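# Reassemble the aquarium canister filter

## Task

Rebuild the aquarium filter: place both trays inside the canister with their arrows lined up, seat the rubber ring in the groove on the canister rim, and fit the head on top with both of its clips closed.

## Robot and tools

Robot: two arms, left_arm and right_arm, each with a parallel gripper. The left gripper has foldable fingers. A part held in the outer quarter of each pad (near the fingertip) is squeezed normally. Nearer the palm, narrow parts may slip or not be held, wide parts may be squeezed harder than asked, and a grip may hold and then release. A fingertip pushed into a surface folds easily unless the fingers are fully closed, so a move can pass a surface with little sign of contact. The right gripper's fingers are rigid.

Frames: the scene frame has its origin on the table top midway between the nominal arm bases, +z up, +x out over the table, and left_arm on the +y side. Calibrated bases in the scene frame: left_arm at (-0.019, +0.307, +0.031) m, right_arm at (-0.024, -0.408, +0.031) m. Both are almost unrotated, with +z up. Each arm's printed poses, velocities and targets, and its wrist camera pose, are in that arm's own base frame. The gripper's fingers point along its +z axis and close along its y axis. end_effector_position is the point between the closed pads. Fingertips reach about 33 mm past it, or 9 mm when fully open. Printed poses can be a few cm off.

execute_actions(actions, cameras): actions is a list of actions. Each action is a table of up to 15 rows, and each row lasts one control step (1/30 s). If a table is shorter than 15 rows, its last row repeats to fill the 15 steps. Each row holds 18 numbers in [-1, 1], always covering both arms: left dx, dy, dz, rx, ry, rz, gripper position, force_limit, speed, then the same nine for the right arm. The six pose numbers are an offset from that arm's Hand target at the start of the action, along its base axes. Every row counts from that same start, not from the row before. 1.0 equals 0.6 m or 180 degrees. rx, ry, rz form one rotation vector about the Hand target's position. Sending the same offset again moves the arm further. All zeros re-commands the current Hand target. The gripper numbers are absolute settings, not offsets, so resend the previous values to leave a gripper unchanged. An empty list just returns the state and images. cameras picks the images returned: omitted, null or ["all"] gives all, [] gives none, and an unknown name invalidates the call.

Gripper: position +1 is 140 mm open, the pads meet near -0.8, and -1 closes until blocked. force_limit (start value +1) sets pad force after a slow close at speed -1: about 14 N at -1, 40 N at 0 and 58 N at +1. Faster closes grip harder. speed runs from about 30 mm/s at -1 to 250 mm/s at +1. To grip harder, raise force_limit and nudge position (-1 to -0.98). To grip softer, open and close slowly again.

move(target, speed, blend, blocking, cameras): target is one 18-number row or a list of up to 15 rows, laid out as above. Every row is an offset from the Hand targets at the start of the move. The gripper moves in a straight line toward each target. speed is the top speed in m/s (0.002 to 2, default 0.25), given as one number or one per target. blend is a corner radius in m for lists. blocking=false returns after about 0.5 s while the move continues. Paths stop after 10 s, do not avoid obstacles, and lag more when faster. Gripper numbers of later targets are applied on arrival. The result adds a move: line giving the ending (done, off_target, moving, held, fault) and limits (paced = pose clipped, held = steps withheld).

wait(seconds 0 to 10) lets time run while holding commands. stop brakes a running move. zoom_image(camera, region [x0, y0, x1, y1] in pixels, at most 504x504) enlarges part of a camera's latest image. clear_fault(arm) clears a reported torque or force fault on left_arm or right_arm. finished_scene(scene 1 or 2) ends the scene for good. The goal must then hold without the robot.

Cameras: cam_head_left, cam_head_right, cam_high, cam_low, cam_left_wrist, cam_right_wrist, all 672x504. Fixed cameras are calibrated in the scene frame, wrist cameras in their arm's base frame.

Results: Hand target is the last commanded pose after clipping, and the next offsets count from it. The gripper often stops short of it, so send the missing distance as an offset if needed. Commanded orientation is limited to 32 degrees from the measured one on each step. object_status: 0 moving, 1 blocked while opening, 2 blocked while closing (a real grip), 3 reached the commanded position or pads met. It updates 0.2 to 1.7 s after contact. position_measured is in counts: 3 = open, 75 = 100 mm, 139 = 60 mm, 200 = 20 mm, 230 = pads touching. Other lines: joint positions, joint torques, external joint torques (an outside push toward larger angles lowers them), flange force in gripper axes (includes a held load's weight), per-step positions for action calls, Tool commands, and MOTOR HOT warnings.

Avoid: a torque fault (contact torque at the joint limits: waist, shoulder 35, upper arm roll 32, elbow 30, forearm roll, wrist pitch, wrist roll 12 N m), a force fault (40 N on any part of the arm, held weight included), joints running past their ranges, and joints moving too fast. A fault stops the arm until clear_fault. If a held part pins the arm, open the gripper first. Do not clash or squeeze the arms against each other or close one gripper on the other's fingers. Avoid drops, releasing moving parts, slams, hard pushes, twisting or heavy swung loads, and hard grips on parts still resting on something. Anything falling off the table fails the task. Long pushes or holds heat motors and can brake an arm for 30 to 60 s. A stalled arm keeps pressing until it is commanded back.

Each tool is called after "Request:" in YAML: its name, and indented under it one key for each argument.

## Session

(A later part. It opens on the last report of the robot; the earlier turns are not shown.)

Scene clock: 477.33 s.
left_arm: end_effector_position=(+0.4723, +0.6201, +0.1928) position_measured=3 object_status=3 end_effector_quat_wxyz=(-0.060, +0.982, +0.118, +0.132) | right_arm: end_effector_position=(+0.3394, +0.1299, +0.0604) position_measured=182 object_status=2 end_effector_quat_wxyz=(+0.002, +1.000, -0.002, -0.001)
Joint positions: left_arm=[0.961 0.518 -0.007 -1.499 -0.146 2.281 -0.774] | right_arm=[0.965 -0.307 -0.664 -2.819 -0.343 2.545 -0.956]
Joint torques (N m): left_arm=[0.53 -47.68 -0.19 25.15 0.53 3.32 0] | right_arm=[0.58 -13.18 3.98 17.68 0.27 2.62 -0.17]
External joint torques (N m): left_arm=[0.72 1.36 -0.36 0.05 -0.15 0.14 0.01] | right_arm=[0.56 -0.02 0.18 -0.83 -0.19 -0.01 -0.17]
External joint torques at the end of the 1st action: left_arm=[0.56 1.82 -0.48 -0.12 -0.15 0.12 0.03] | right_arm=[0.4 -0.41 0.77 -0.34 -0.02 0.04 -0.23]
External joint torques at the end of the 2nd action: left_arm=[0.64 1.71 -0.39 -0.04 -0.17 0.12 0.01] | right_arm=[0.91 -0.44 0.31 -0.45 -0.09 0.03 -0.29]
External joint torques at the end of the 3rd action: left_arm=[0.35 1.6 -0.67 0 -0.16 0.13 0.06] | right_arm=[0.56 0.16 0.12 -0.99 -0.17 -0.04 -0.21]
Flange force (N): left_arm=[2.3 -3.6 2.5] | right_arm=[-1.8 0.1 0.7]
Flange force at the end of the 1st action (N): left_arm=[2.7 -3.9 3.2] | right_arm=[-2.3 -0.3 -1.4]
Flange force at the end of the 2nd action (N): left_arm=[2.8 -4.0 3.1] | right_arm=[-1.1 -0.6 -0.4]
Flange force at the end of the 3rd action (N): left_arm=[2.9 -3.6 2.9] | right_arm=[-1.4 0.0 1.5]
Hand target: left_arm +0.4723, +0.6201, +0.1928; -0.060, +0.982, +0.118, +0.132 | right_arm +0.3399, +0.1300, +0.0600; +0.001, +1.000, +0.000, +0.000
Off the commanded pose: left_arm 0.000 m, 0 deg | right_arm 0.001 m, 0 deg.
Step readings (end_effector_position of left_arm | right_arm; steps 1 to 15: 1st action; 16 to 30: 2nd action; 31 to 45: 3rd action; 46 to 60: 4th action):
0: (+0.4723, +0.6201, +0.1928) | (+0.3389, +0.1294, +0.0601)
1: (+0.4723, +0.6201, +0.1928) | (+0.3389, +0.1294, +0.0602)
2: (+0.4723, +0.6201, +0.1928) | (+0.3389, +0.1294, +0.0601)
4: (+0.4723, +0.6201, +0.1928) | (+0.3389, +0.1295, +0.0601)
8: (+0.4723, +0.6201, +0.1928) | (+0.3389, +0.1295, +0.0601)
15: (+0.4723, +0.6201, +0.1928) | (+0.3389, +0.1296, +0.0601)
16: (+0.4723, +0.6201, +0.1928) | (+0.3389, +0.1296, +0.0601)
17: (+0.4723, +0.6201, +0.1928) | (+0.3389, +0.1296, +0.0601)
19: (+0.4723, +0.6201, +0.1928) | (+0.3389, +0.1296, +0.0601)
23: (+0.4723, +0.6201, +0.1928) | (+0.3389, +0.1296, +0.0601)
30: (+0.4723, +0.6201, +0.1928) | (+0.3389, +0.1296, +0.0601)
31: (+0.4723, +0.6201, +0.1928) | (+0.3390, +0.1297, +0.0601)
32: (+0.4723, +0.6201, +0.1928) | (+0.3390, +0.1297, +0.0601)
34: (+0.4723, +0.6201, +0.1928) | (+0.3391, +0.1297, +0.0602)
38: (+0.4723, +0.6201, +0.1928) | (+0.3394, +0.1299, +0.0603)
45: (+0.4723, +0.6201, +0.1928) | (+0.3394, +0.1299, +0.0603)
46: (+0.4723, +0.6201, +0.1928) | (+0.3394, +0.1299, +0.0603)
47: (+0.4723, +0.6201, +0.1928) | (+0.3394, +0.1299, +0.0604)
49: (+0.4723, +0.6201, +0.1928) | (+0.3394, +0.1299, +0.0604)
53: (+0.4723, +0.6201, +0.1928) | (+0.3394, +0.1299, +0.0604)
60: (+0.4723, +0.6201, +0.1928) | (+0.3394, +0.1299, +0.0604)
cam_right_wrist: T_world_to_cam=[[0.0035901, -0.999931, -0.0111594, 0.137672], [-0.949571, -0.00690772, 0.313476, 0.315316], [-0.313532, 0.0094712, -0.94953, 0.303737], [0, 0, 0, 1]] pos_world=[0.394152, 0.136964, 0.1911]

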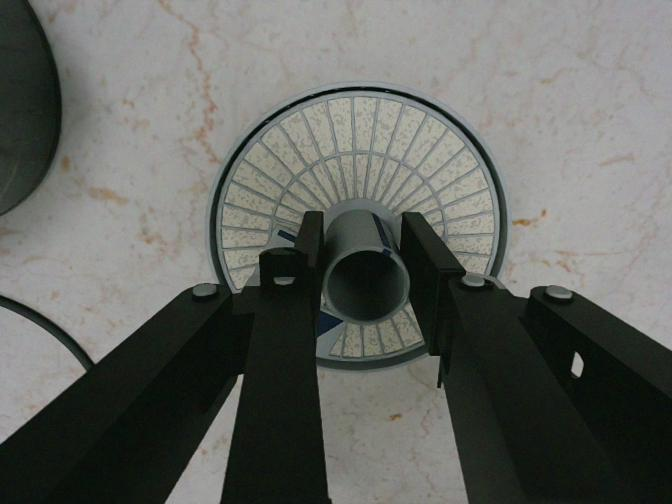

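Request:
move:
  target:
    - [0,0,0,0,0,0,1,1,1,0,0,0.3,0,0,0,-1,-0.2,-1]
    - [0,0,0,0,0,0,1,1,1,0.1,0.375,0.27,0,0,0.115,-1,-0.2,-1]
  speed: [0.15,0.2]

Request:
zoom_image:
  camera: "cam_head_left"
  region: [280, 185, 380, 310]

Request:
zoom_image:
  camera: "cam_high"
  region: [200, 150, 310, 280]

Request:
zoom_image:
  camera: "cam_head_right"
  region: [270, 185, 370, 310]

Request:
zoom_image:
  camera: "cam_low"
  region: [320, 170, 400, 260]

Scene clock: 491.53 s.
left_arm: end_effector_position=(+0.4723, +0.6201, +0.1928) position_measured=3 object_status=3 end_effector_quat_wxyz=(-0.060, +0.982, +0.118, +0.132) | right_arm: end_effector_position=(+0.3998, +0.3558, +0.2221) position_measured=182 object_status=2 end_effector_quat_wxyz=(+0.002, +0.984, +0.178, +0.002)
Joint positions: left_arm=[0.961 0.518 -0.007 -1.499 -0.146 2.281 -0.774] | right_arm=[1.22 -0.044 -0.485 -2.109 -0.029 2.072 -1.178]
Joint velocities: left_arm=[within noise] | right_arm=[-0.002 0 0 0.001 0.001 0.001 -0.007]
Joint torques (N m): left_arm=[0.52 -47.67 -0.22 25.16 0.53 3.31 0.03] | right_arm=[0.31 -28.43 1.11 24.76 1.01 2.44 -0.26]
External joint torques (N m): left_arm=[0.52 1.57 -0.54 0 -0.16 0.14 0.03] | right_arm=[0.31 -0.75 0.49 0.19 0.27 -0.25 -0.27]
Flange force (N): left_arm=[2.7 -3.7 2.9] | right_arm=[-1.1 0.2 -1.5]
Hand target: left_arm +0.4723, +0.6201, +0.1928; -0.060, +0.982, +0.118, +0.132 | right_arm +0.3999, +0.3550, +0.2220; +0.001, +0.984, +0.180, +0.000
Off the commanded pose: left_arm 0.000 m, 0 deg | right_arm 0.001 m, 0 deg.
move: done
cam_right_wrist: T_world_to_cam=[[0.356452, -0.934248, -0.0110597, 0.200679], [-0.887265, -0.342188, 0.309303, 0.418737], [-0.29275, -0.100439, -0.950899, 0.505211], [0, 0, 0, 1]] pos_world=[0.447899, 0.381514, 0.353108]

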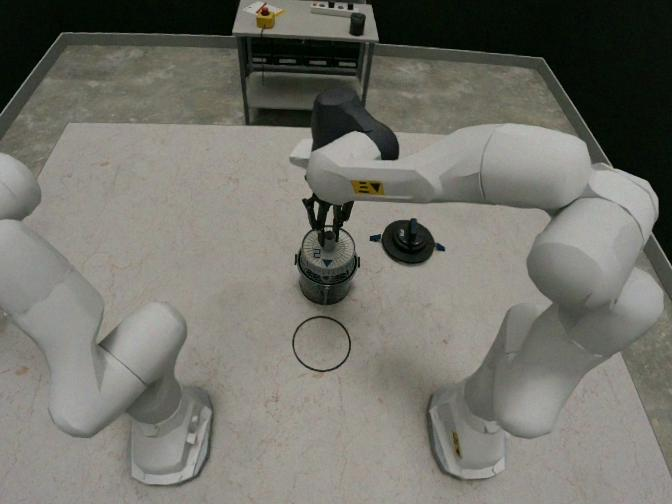

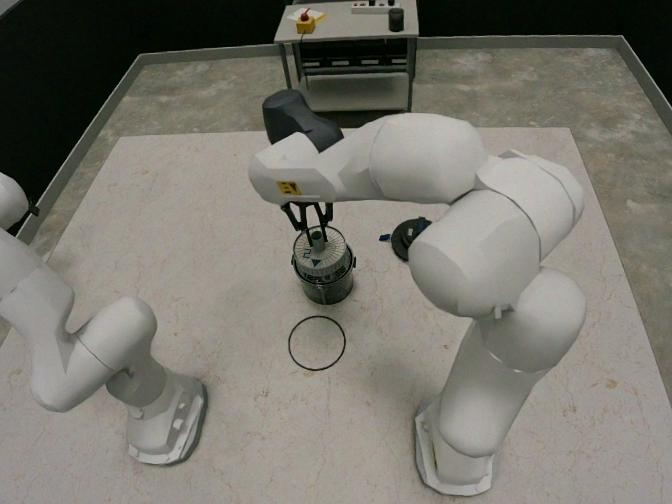

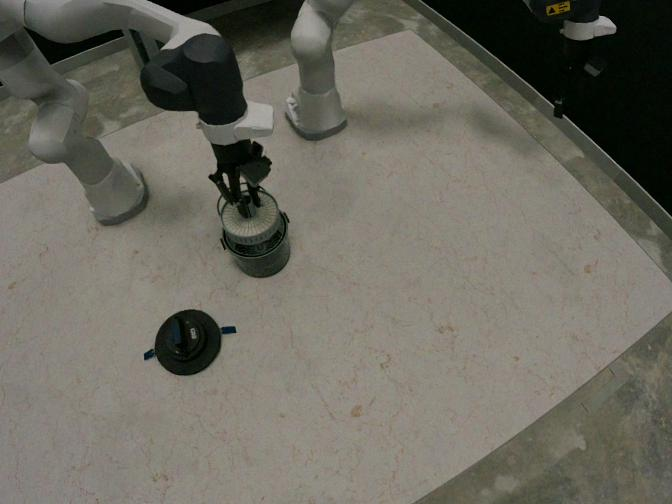

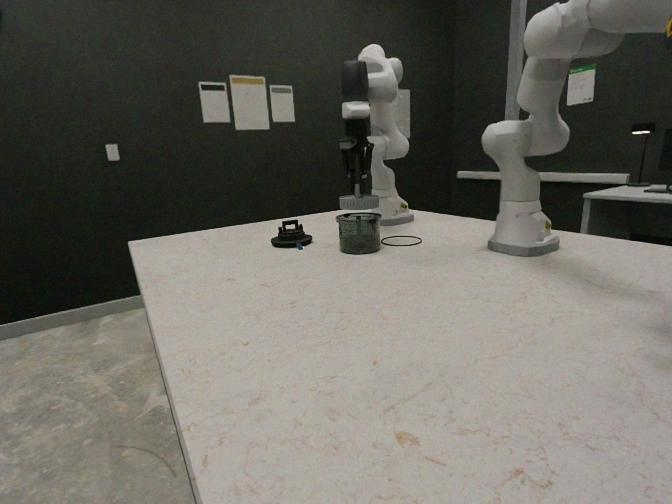

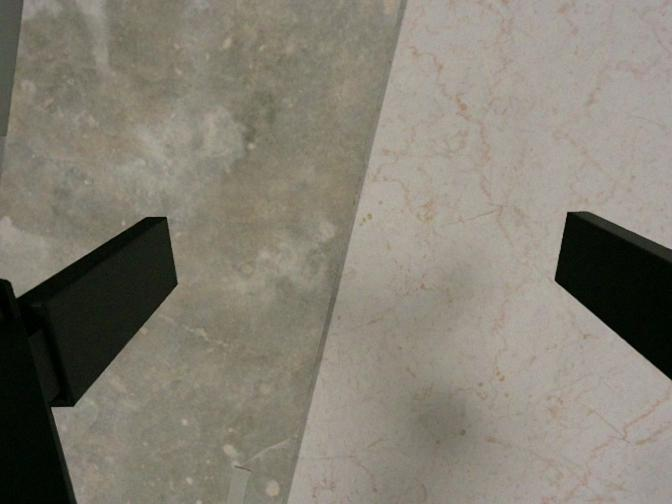

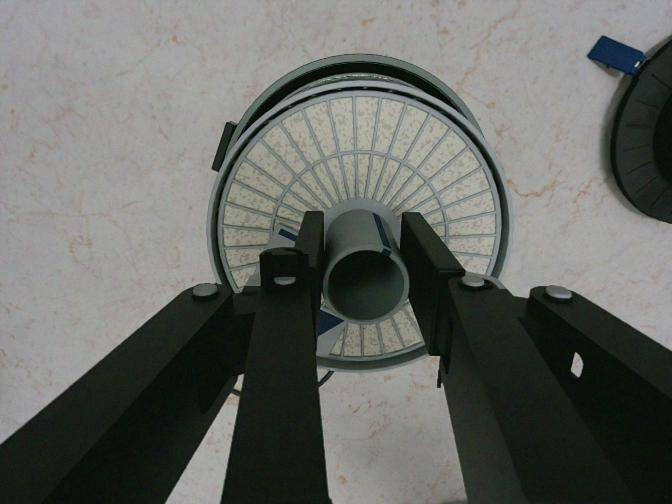

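Scaled by 4.032 from the camera's image (finer frame: 960x720).

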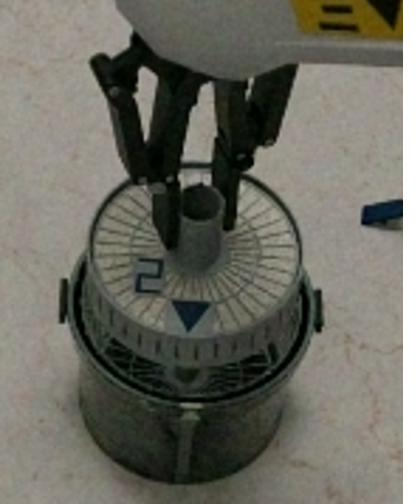

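Scaled by 3.877 from the camera's image (finer frame: 960x720).

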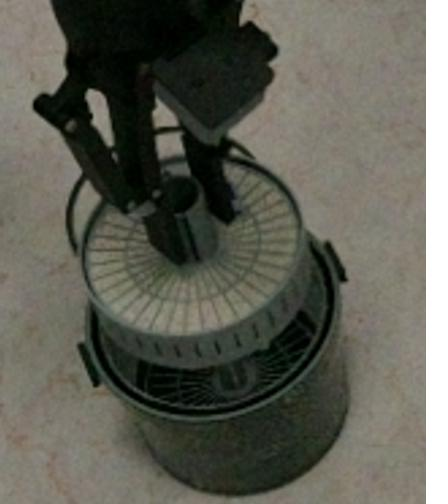

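Scaled by 4.032 from the camera's image (finer frame: 960x720).

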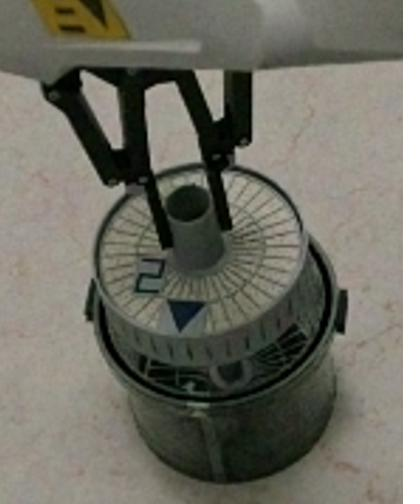

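Scaled by 5.600 from the camera's image (finer frame: 960x720).

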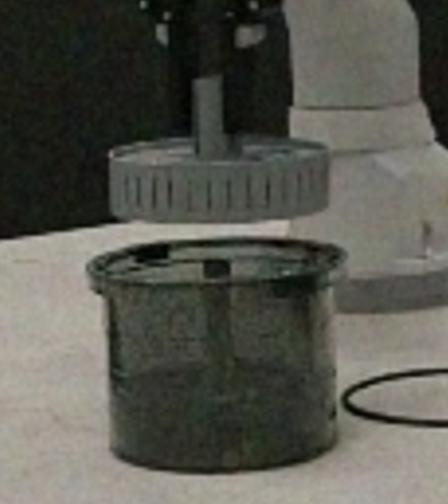

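Request:
move:
  target: [0,0,0,0,0,0,1,1,1,0.0,-0.002,-0.02,0,0,0,-1,-0.2,-1]
  speed: 0.05
  cameras: ["cam_head_left","cam_head_right","cam_high","cam_low","cam_right_wrist"]

Request:
zoom_image:
  camera: "cam_right_wrist"
  region: [180, 20, 540, 400]

Request:
zoom_image:
  camera: "cam_head_left"
  region: [280, 185, 380, 310]

Request:
zoom_image:
  camera: "cam_high"
  region: [200, 150, 310, 280]

Request:
zoom_image:
  camera: "cam_low"
  region: [320, 170, 400, 260]

Scene clock: 510.63 s.
left_arm: end_effector_position=(+0.4723, +0.6201, +0.1928) position_measured=3 object_status=3 end_effector_quat_wxyz=(-0.060, +0.982, +0.118, +0.132) | right_arm: end_effector_position=(+0.3981, +0.3536, +0.2101) position_measured=182 object_status=2 end_effector_quat_wxyz=(+0.003, +0.984, +0.179, -0.001)
Joint positions: left_arm=[0.961 0.518 -0.007 -1.499 -0.146 2.281 -0.774] | right_arm=[1.22 -0.034 -0.487 -2.129 -0.024 2.094 -1.185]
Joint velocities: left_arm=[within noise] | right_arm=[0 0 0 0.001 0 0.005 -0.004]
Joint torques (N m): left_arm=[0.49 -47.7 -0.23 25.13 0.53 3.3 0.06] | right_arm=[-0.17 -28.71 0.79 23.87 1.02 2.78 -0.3]
External joint torques (N m): left_arm=[0.38 1.54 -0.63 -0.04 -0.16 0.12 0.06] | right_arm=[-0.14 -1.13 0.33 -0.28 0.3 0.15 -0.3]
Flange force (N): left_arm=[2.6 -3.4 2.8] | right_arm=[-3.6 1.8 -0.1]
Hand target: left_arm +0.4723, +0.6201, +0.1928; -0.060, +0.982, +0.118, +0.132 | right_arm +0.3999, +0.3538, +0.2100; +0.001, +0.984, +0.180, +0.000
Off the commanded pose: left_arm 0.000 m, 0 deg | right_arm 0.002 m, 0 deg.
move: done
cam_right_wrist: T_world_to_cam=[[0.3584, -0.933531, -0.00836319, 0.197432], [-0.884963, -0.34258, 0.315402, 0.418206], [-0.297303, -0.105639, -0.948921, 0.496309], [0, 0, 0, 1]] pos_world=[0.446891, 0.380007, 0.340706]

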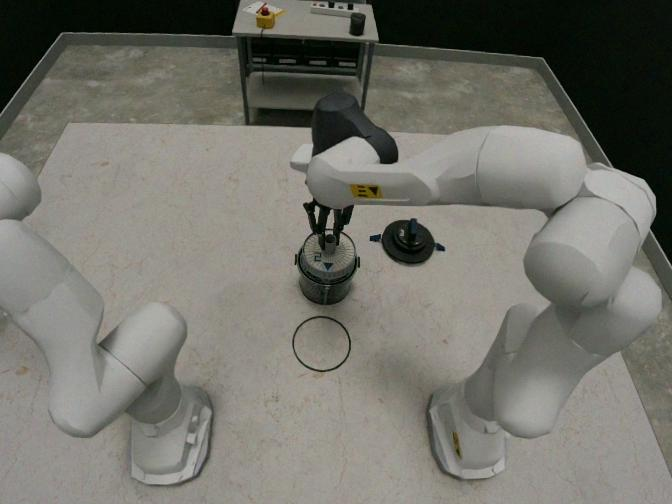

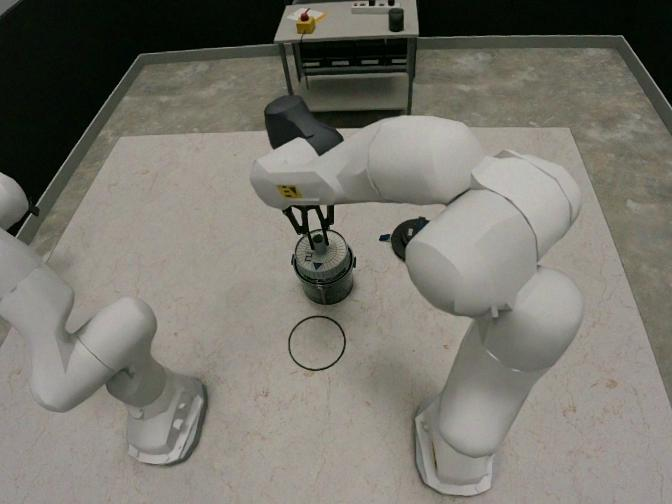

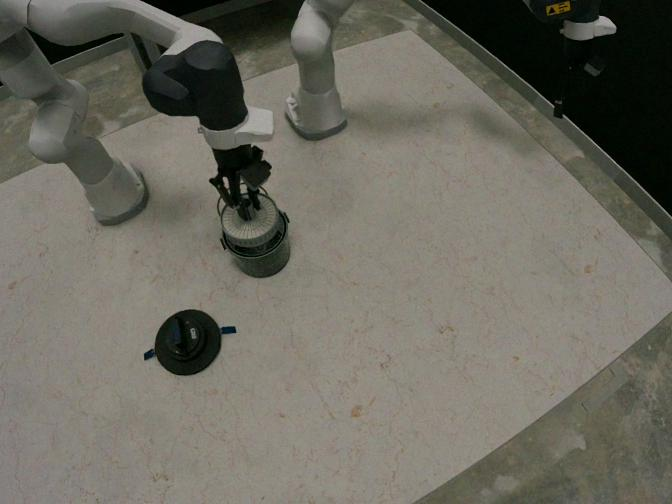

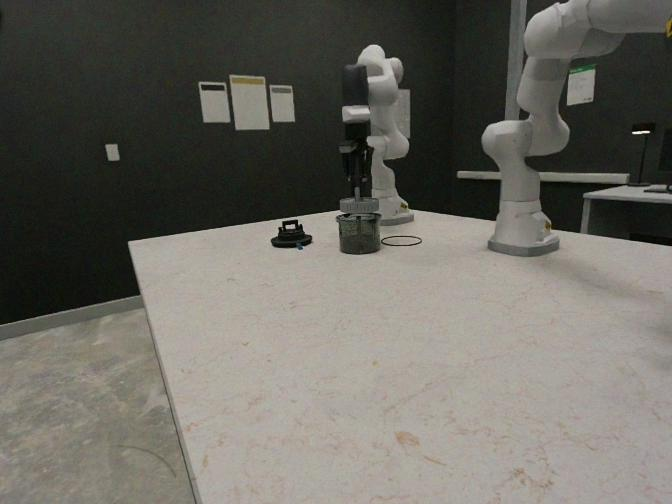

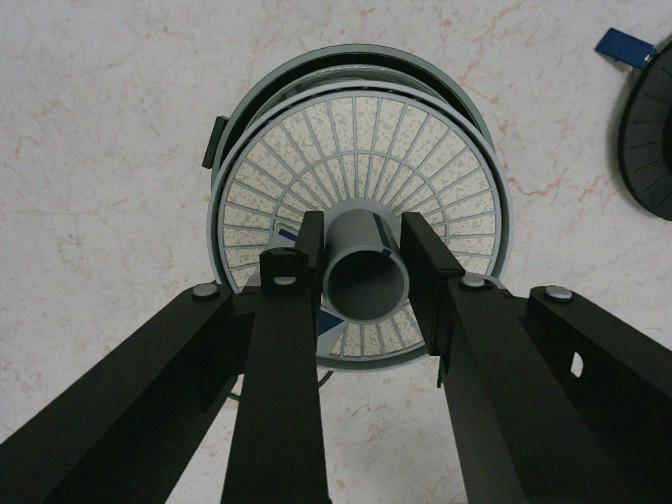

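Scaled by 1.326 from the camera's image (finer frame: 960x720).

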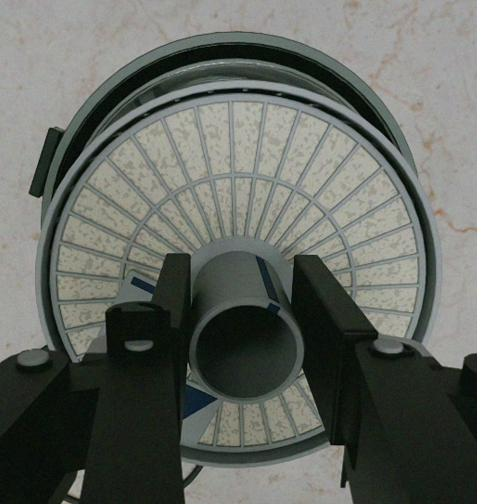

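Scaled by 4.032 from the camera's image (finer frame: 960x720).

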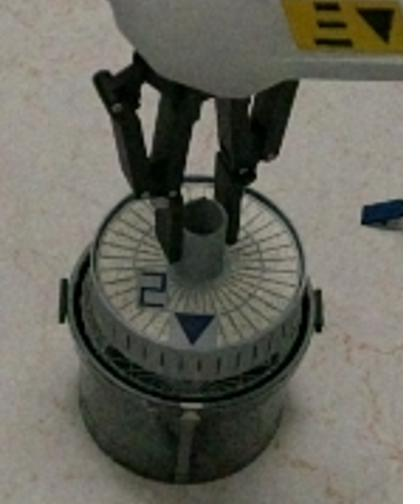

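Scaled by 3.877 from the camera's image (finer frame: 960x720).

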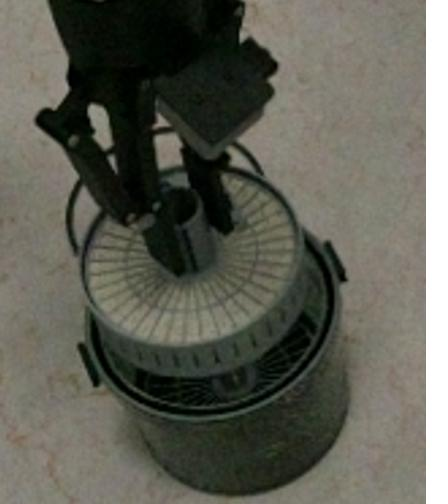

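Scaled by 5.600 from the camera's image (finer frame: 960x720).

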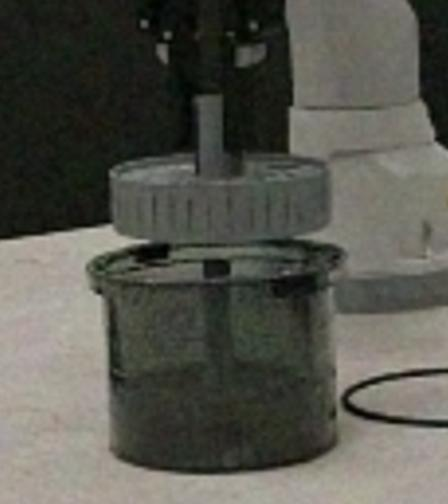

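Request:
move:
  target: [0,0,0,0,0,0,1,1,1,0.002,0.001,-0.025,0,0,0,-1,-0.2,-1]
  speed: 0.03
  cameras: ["cam_head_left","cam_high","cam_low","cam_right_wrist"]

Request:
zoom_image:
  camera: "cam_head_left"
  region: [280, 185, 380, 310]

Request:
zoom_image:
  camera: "cam_high"
  region: [200, 150, 310, 280]

Request:
zoom_image:
  camera: "cam_low"
  region: [320, 170, 400, 260]

Request:
zoom_image:
  camera: "cam_right_wrist"
  region: [180, 20, 540, 400]

Scene clock: 530.40 s.
left_arm: end_effector_position=(+0.4723, +0.6201, +0.1928) position_measured=3 object_status=3 end_effector_quat_wxyz=(-0.060, +0.982, +0.118, +0.132) | right_arm: end_effector_position=(+0.3993, +0.3542, +0.1950) position_measured=182 object_status=2 end_effector_quat_wxyz=(+0.003, +0.984, +0.179, -0.001)
Joint positions: left_arm=[0.961 0.518 -0.007 -1.499 -0.146 2.281 -0.774] | right_arm=[1.218 -0.013 -0.489 -2.147 -0.013 2.13 -1.194]
Joint velocities: left_arm=[within noise] | right_arm=[0 0 0 0 0 0.004 -0.003]
Joint torques (N m): left_arm=[0.48 -47.68 -0.2 25.15 0.56 3.31 0.06] | right_arm=[-0.17 -29.28 0.53 23.74 0.98 2.81 -0.23]
External joint torques (N m): left_arm=[0.6 1.8 -0.44 -0.14 -0.13 0.12 0.07] | right_arm=[-0.2 -0.96 0.31 -0.39 0.27 0.15 -0.23]
Flange force (N): left_arm=[2.6 -3.8 3.2] | right_arm=[-3.5 1.7 0.1]
Hand target: left_arm +0.4723, +0.6201, +0.1928; -0.060, +0.982, +0.118, +0.132 | right_arm +0.4011, +0.3544, +0.1950; +0.001, +0.984, +0.180, +0.000
Off the commanded pose: left_arm 0.000 m, 0 deg | right_arm 0.002 m, 0 deg.
move: done
cam_right_wrist: T_world_to_cam=[[0.358101, -0.933645, -0.00842644, 0.197634], [-0.885014, -0.342296, 0.315569, 0.424095], [-0.297514, -0.105548, -0.948865, 0.482441], [0, 0, 0, 1]] pos_world=[0.44809, 0.380607, 0.325606]

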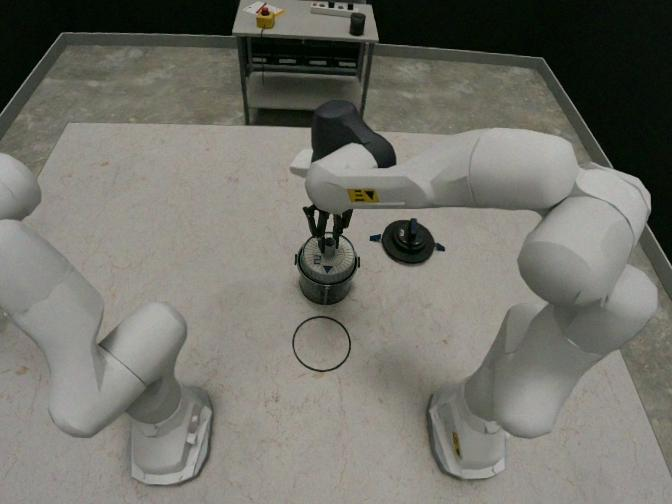

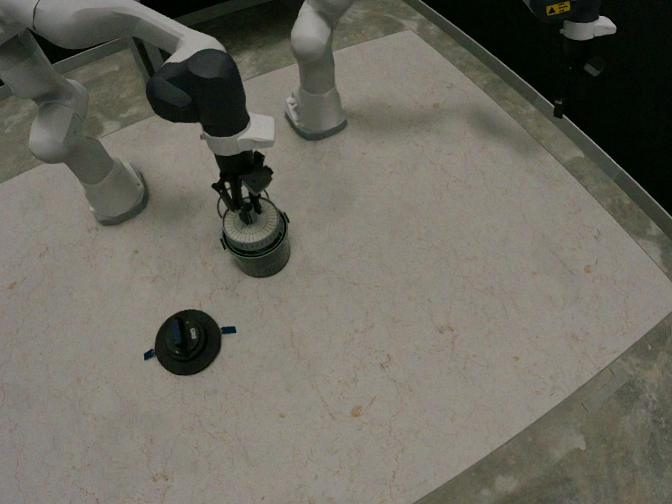

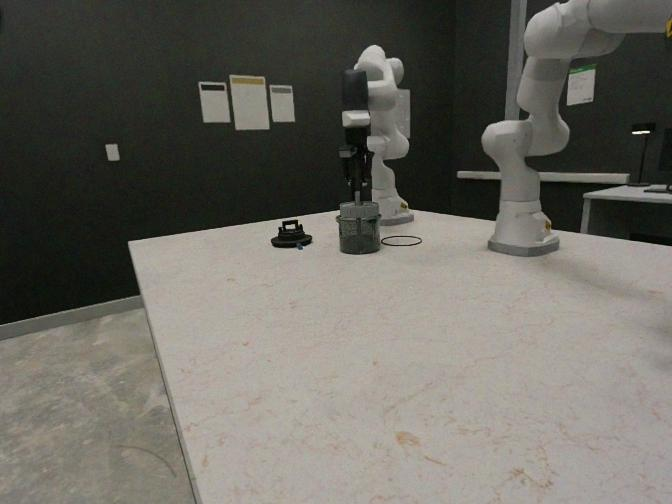

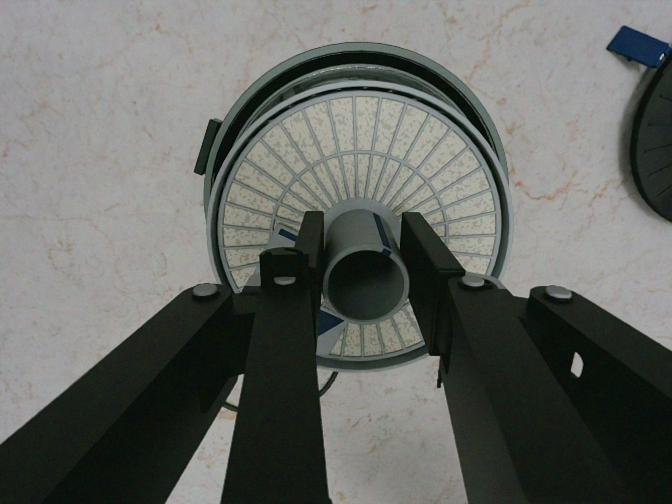

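Scaled by 4.032 from the camera's image (finer frame: 960x720).

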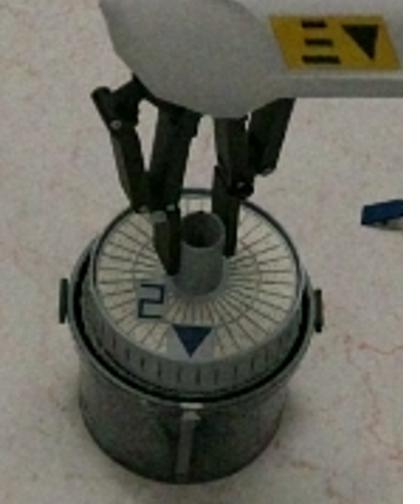

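Scaled by 3.877 from the camera's image (finer frame: 960x720).

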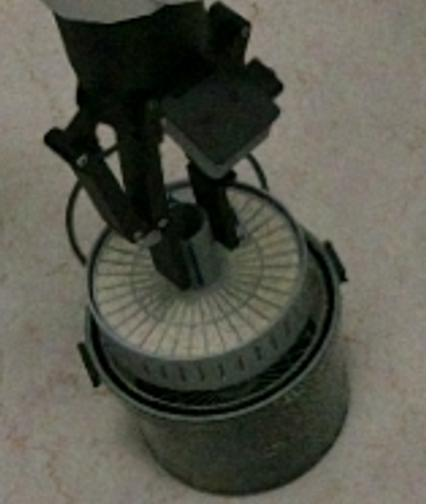

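Scaled by 5.600 from the camera's image (finer frame: 960x720).

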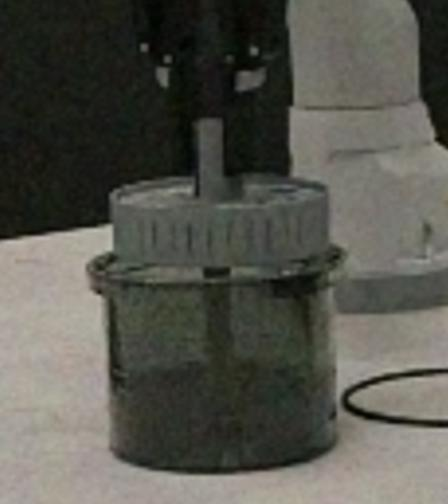

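Scaled by 1.326 from the camera's image (finer frame: 960x720).

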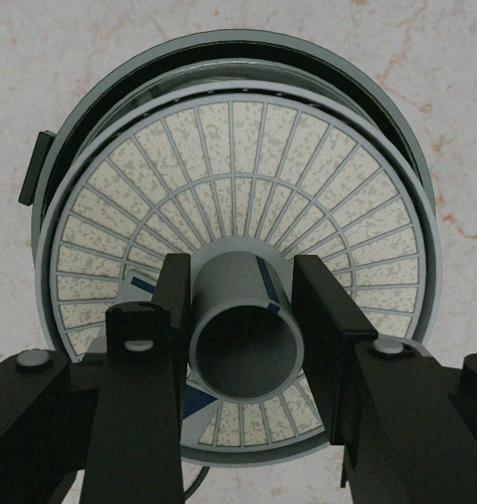

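Request:
move:
  target: [0,0,0,0,0,0,1,1,1,0.0112,0.0038,0,0,0,0,-1,-0.2,-1]
  speed: 0.03
  cameras: ["cam_head_left","cam_high","cam_low","cam_right_wrist","cam_head_right"]

Request:
zoom_image:
  camera: "cam_head_left"
  region: [290, 205, 370, 310]

Request:
zoom_image:
  camera: "cam_high"
  region: [200, 170, 310, 280]

Request:
zoom_image:
  camera: "cam_low"
  region: [320, 170, 400, 260]

Request:
zoom_image:
  camera: "cam_right_wrist"
  region: [180, 10, 560, 380]

Scene clock: 555.10 s.
left_arm: end_effector_position=(+0.4723, +0.6201, +0.1928) position_measured=3 object_status=3 end_effector_quat_wxyz=(-0.060, +0.982, +0.118, +0.132) | right_arm: end_effector_position=(+0.4066, +0.3570, +0.1948) position_measured=182 object_status=2 end_effector_quat_wxyz=(+0.002, +0.984, +0.178, +0.000)
Joint positions: left_arm=[0.961 0.518 -0.007 -1.499 -0.146 2.281 -0.774] | right_arm=[1.213 0.008 -0.491 -2.126 -0.001 2.131 -1.207]
Joint velocities: left_arm=[within noise] | right_arm=[-0.001 0.001 0 0.001 0.001 -0.001 -0.007]
Joint torques (N m): left_arm=[0.52 -47.67 -0.27 25.09 0.52 3.31 0.02] | right_arm=[-0.09 -29.65 0.36 24.52 1.07 2.59 -0.23]
External joint torques (N m): left_arm=[0.81 1.64 -0.37 -0.11 -0.17 0.13 0.02] | right_arm=[-0.05 -0.76 0.52 0.45 0.37 -0.06 -0.23]
Flange force (N): left_arm=[2.1 -3.7 2.9] | right_arm=[0.0 0.0 -1.4]
Hand target: left_arm +0.4723, +0.6201, +0.1928; -0.060, +0.982, +0.118, +0.132 | right_arm +0.4078, +0.3567, +0.1950; +0.001, +0.984, +0.180, +0.000
Off the commanded pose: left_arm 0.000 m, 0 deg | right_arm 0.001 m, 0 deg.
move: done
cam_right_wrist: T_world_to_cam=[[0.357224, -0.933966, -0.00988943, 0.198462], [-0.886147, -0.342243, 0.31243, 0.432668], [-0.295184, -0.102844, -0.949889, 0.483027], [0, 0, 0, 1]] pos_world=[0.455094, 0.38311, 0.325606]
Images, in order (width x height): cam_head_left 672x504, cam_head_right 672x504, cam_high 672x504, cam_low 672x504, cam_right_wrist 672x504.

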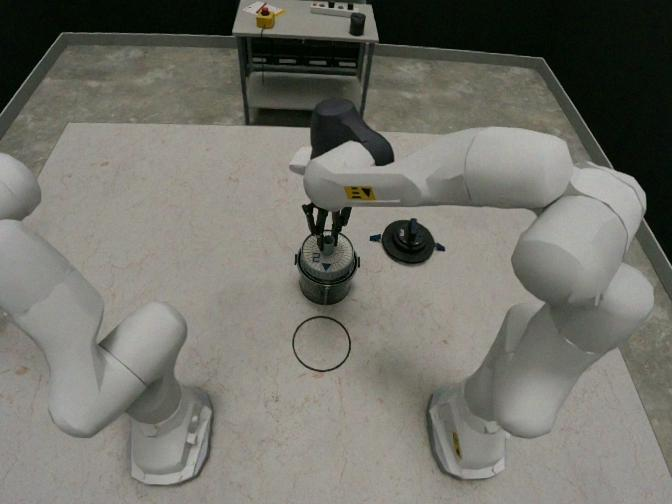

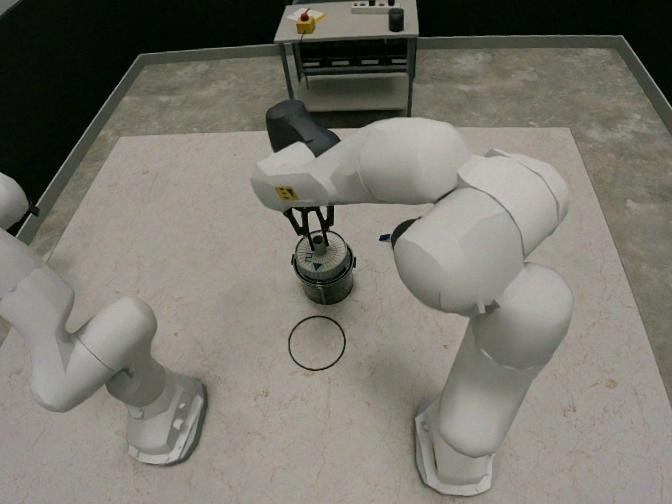

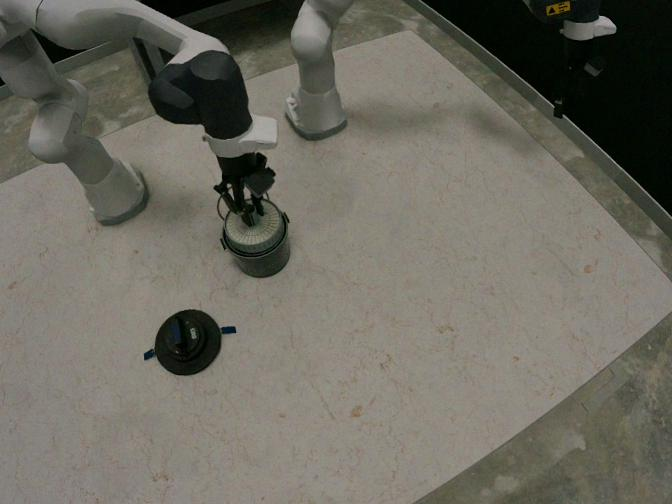

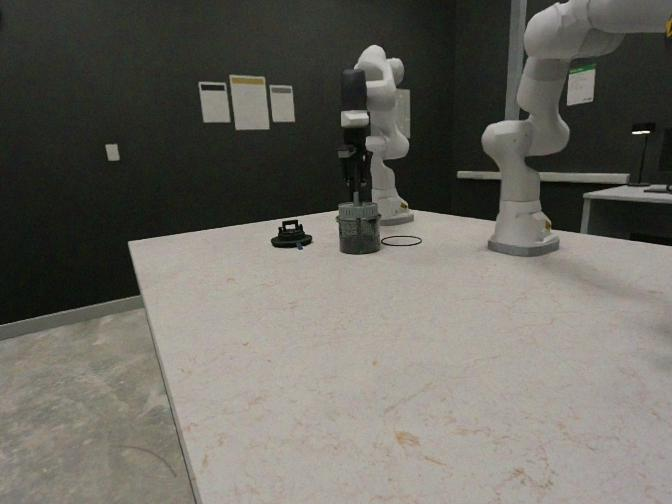

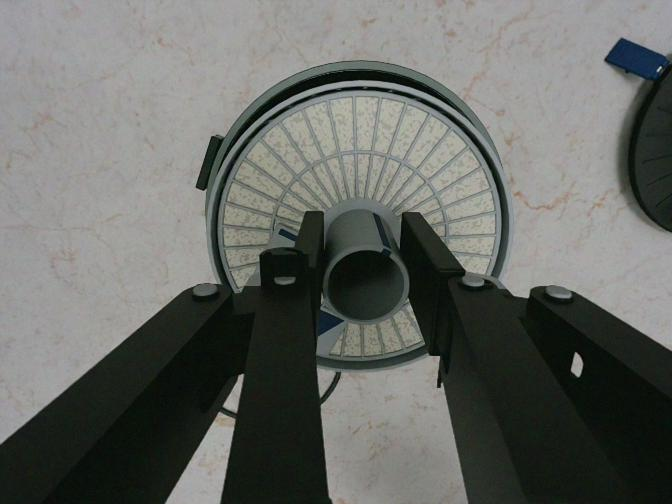

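Scaled by 4.800 from the camera's image (finer frame: 960x720).

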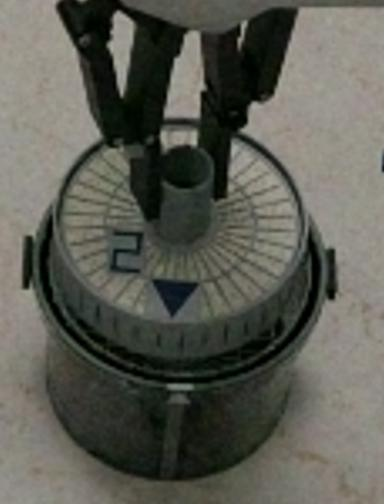

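Scaled by 4.582 from the camera's image (finer frame: 960x720).

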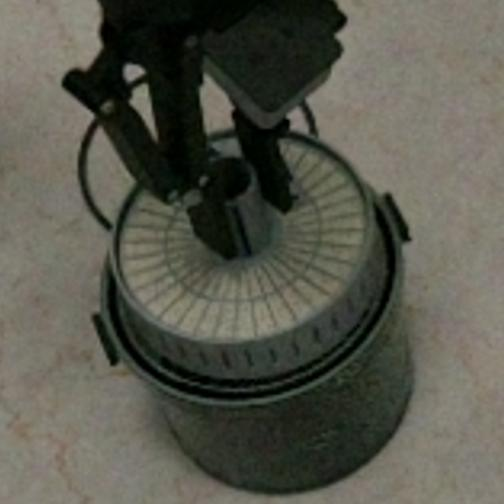

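Scaled by 5.600 from the camera's image (finer frame: 960x720).

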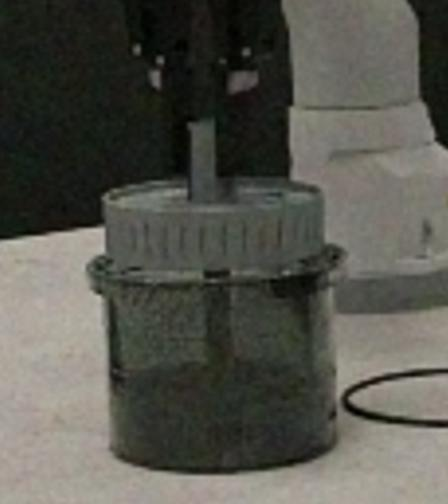

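Scaled by 1.326 from the camera's image (finer frame: 960x720).

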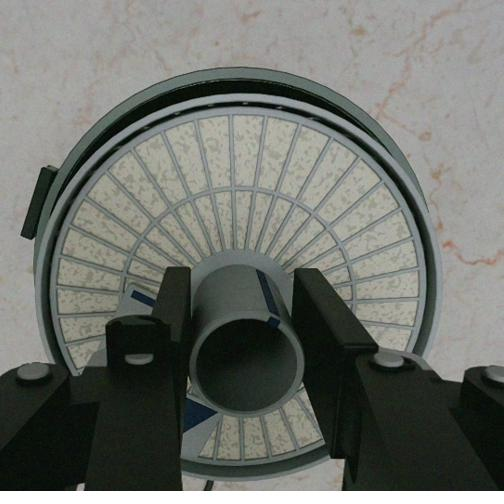

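Request:
move:
  target: [0,0,0,0,0,0,1,1,1,-0.0015,-0.001,-0.035,0,0,0,-1,-0.2,-1]
  speed: 0.03
  cameras: ["cam_head_left","cam_high","cam_low","cam_right_wrist","cam_head_right"]

Request:
zoom_image:
  camera: "cam_head_left"
  region: [290, 205, 370, 310]

Request:
zoom_image:
  camera: "cam_high"
  region: [200, 170, 310, 280]

Request:
zoom_image:
  camera: "cam_low"
  region: [320, 170, 400, 260]

Request:
zoom_image:
  camera: "cam_right_wrist"
  region: [180, 10, 560, 380]

Scene clock: 569.87 s.
left_arm: end_effector_position=(+0.4723, +0.6201, +0.1928) position_measured=3 object_status=3 end_effector_quat_wxyz=(-0.060, +0.982, +0.118, +0.132) | right_arm: end_effector_position=(+0.4085, +0.3552, +0.1757) position_measured=182 object_status=2 end_effector_quat_wxyz=(+0.002, +0.984, +0.176, +0.002)
Joint positions: left_arm=[0.961 0.518 -0.007 -1.499 -0.146 2.281 -0.774] | right_arm=[1.208 0.031 -0.493 -2.154 0.013 2.182 -1.218]
Joint torques (N m): left_arm=[0.52 -47.72 -0.22 25.13 0.54 3.31 0.05] | right_arm=[0.46 -29.71 0.53 21.94 0.96 2.39 -0.2]
External joint torques (N m): left_arm=[0.58 1.61 -0.51 -0.07 -0.15 0.12 0.05] | right_arm=[0.37 -0.35 0.89 -1.85 0.27 -0.28 -0.2]
Flange force (N): left_arm=[2.5 -3.6 2.9] | right_arm=[-6.7 1.7 1.5]
Hand target: left_arm +0.4723, +0.6201, +0.1928; -0.060, +0.982, +0.118, +0.132 | right_arm +0.4069, +0.3561, +0.1740; +0.001, +0.984, +0.180, +0.000
Off the commanded pose: left_arm 0.000 m, 0 deg | right_arm 0.002 m, 0 deg.
move: done
cam_right_wrist: T_world_to_cam=[[0.353911, -0.935213, -0.0110984, 0.197874], [-0.887956, -0.339707, 0.310052, 0.439907], [-0.293735, -0.099876, -0.950655, 0.463685], [0, 0, 0, 1]] pos_world=[0.456789, 0.380805, 0.306606]
Images, in order (width x height): cam_head_left 672x504, cam_head_right 672x504, cam_high 672x504, cam_low 672x504, cam_right_wrist 672x504.

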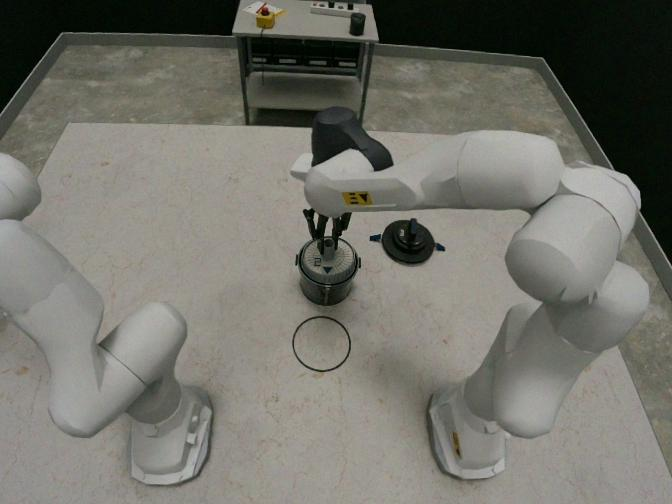

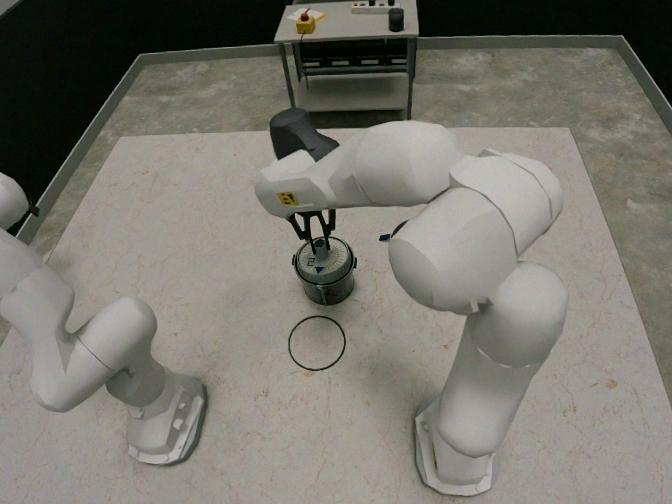

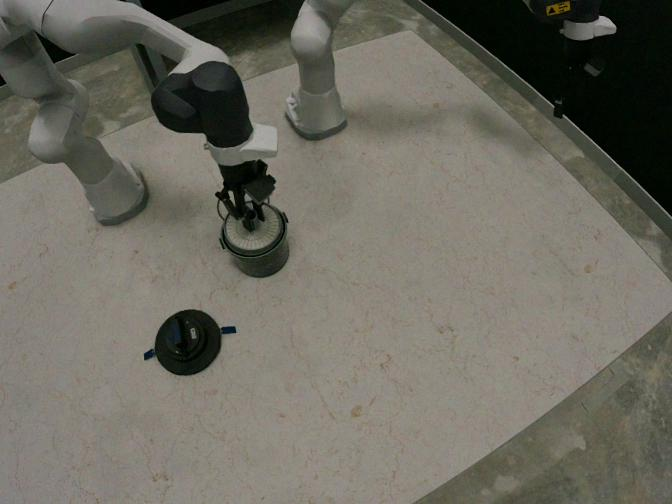

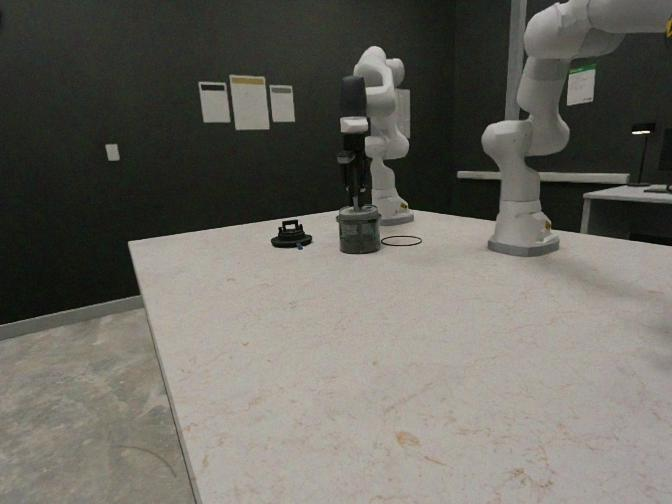

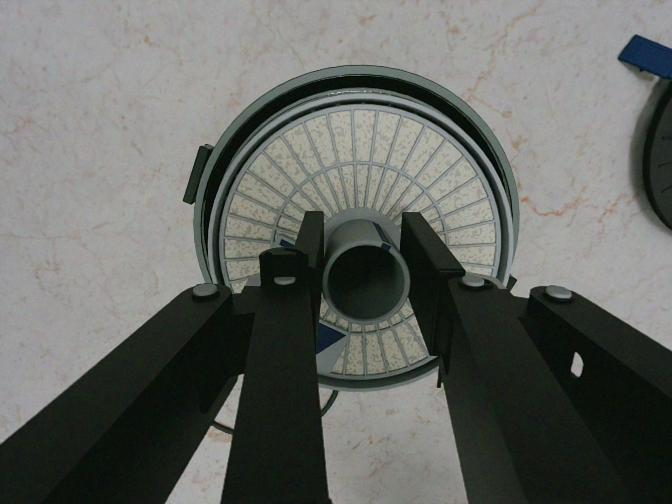

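Scaled by 4.800 from the camera's image (finer frame: 960x720).

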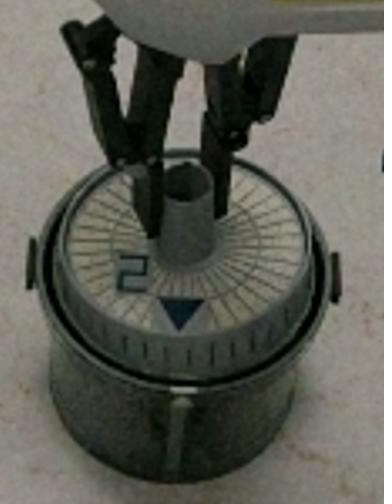

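Scaled by 4.582 from the camera's image (finer frame: 960x720).

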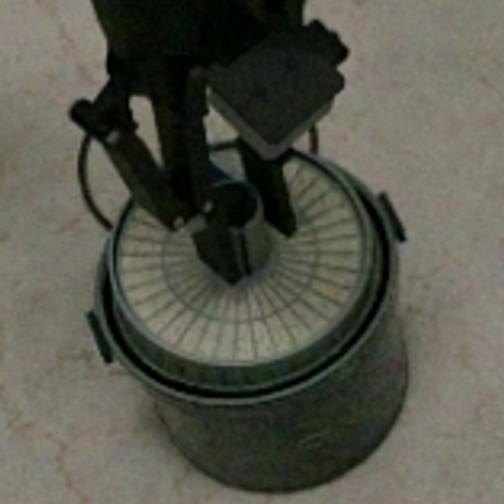

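Scaled by 5.600 from the camera's image (finer frame: 960x720).

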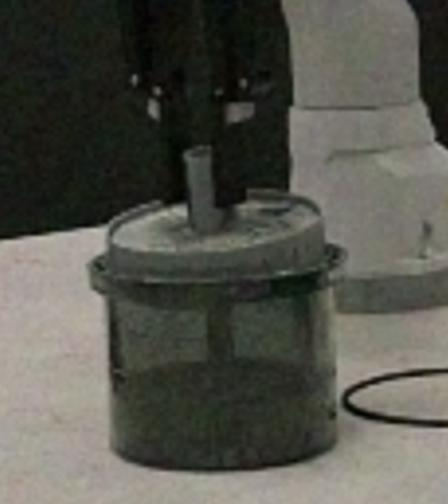

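Scaled by 1.326 from the camera's image (finer frame: 960x720).

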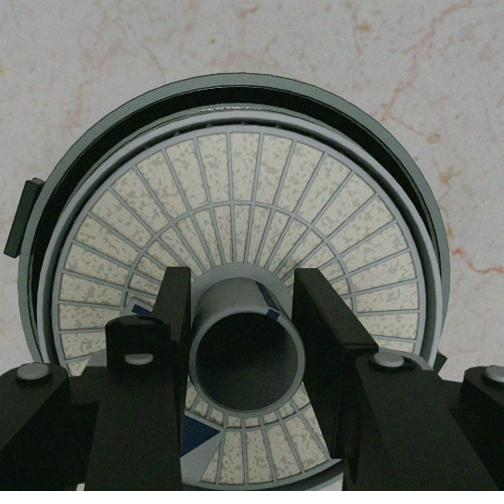

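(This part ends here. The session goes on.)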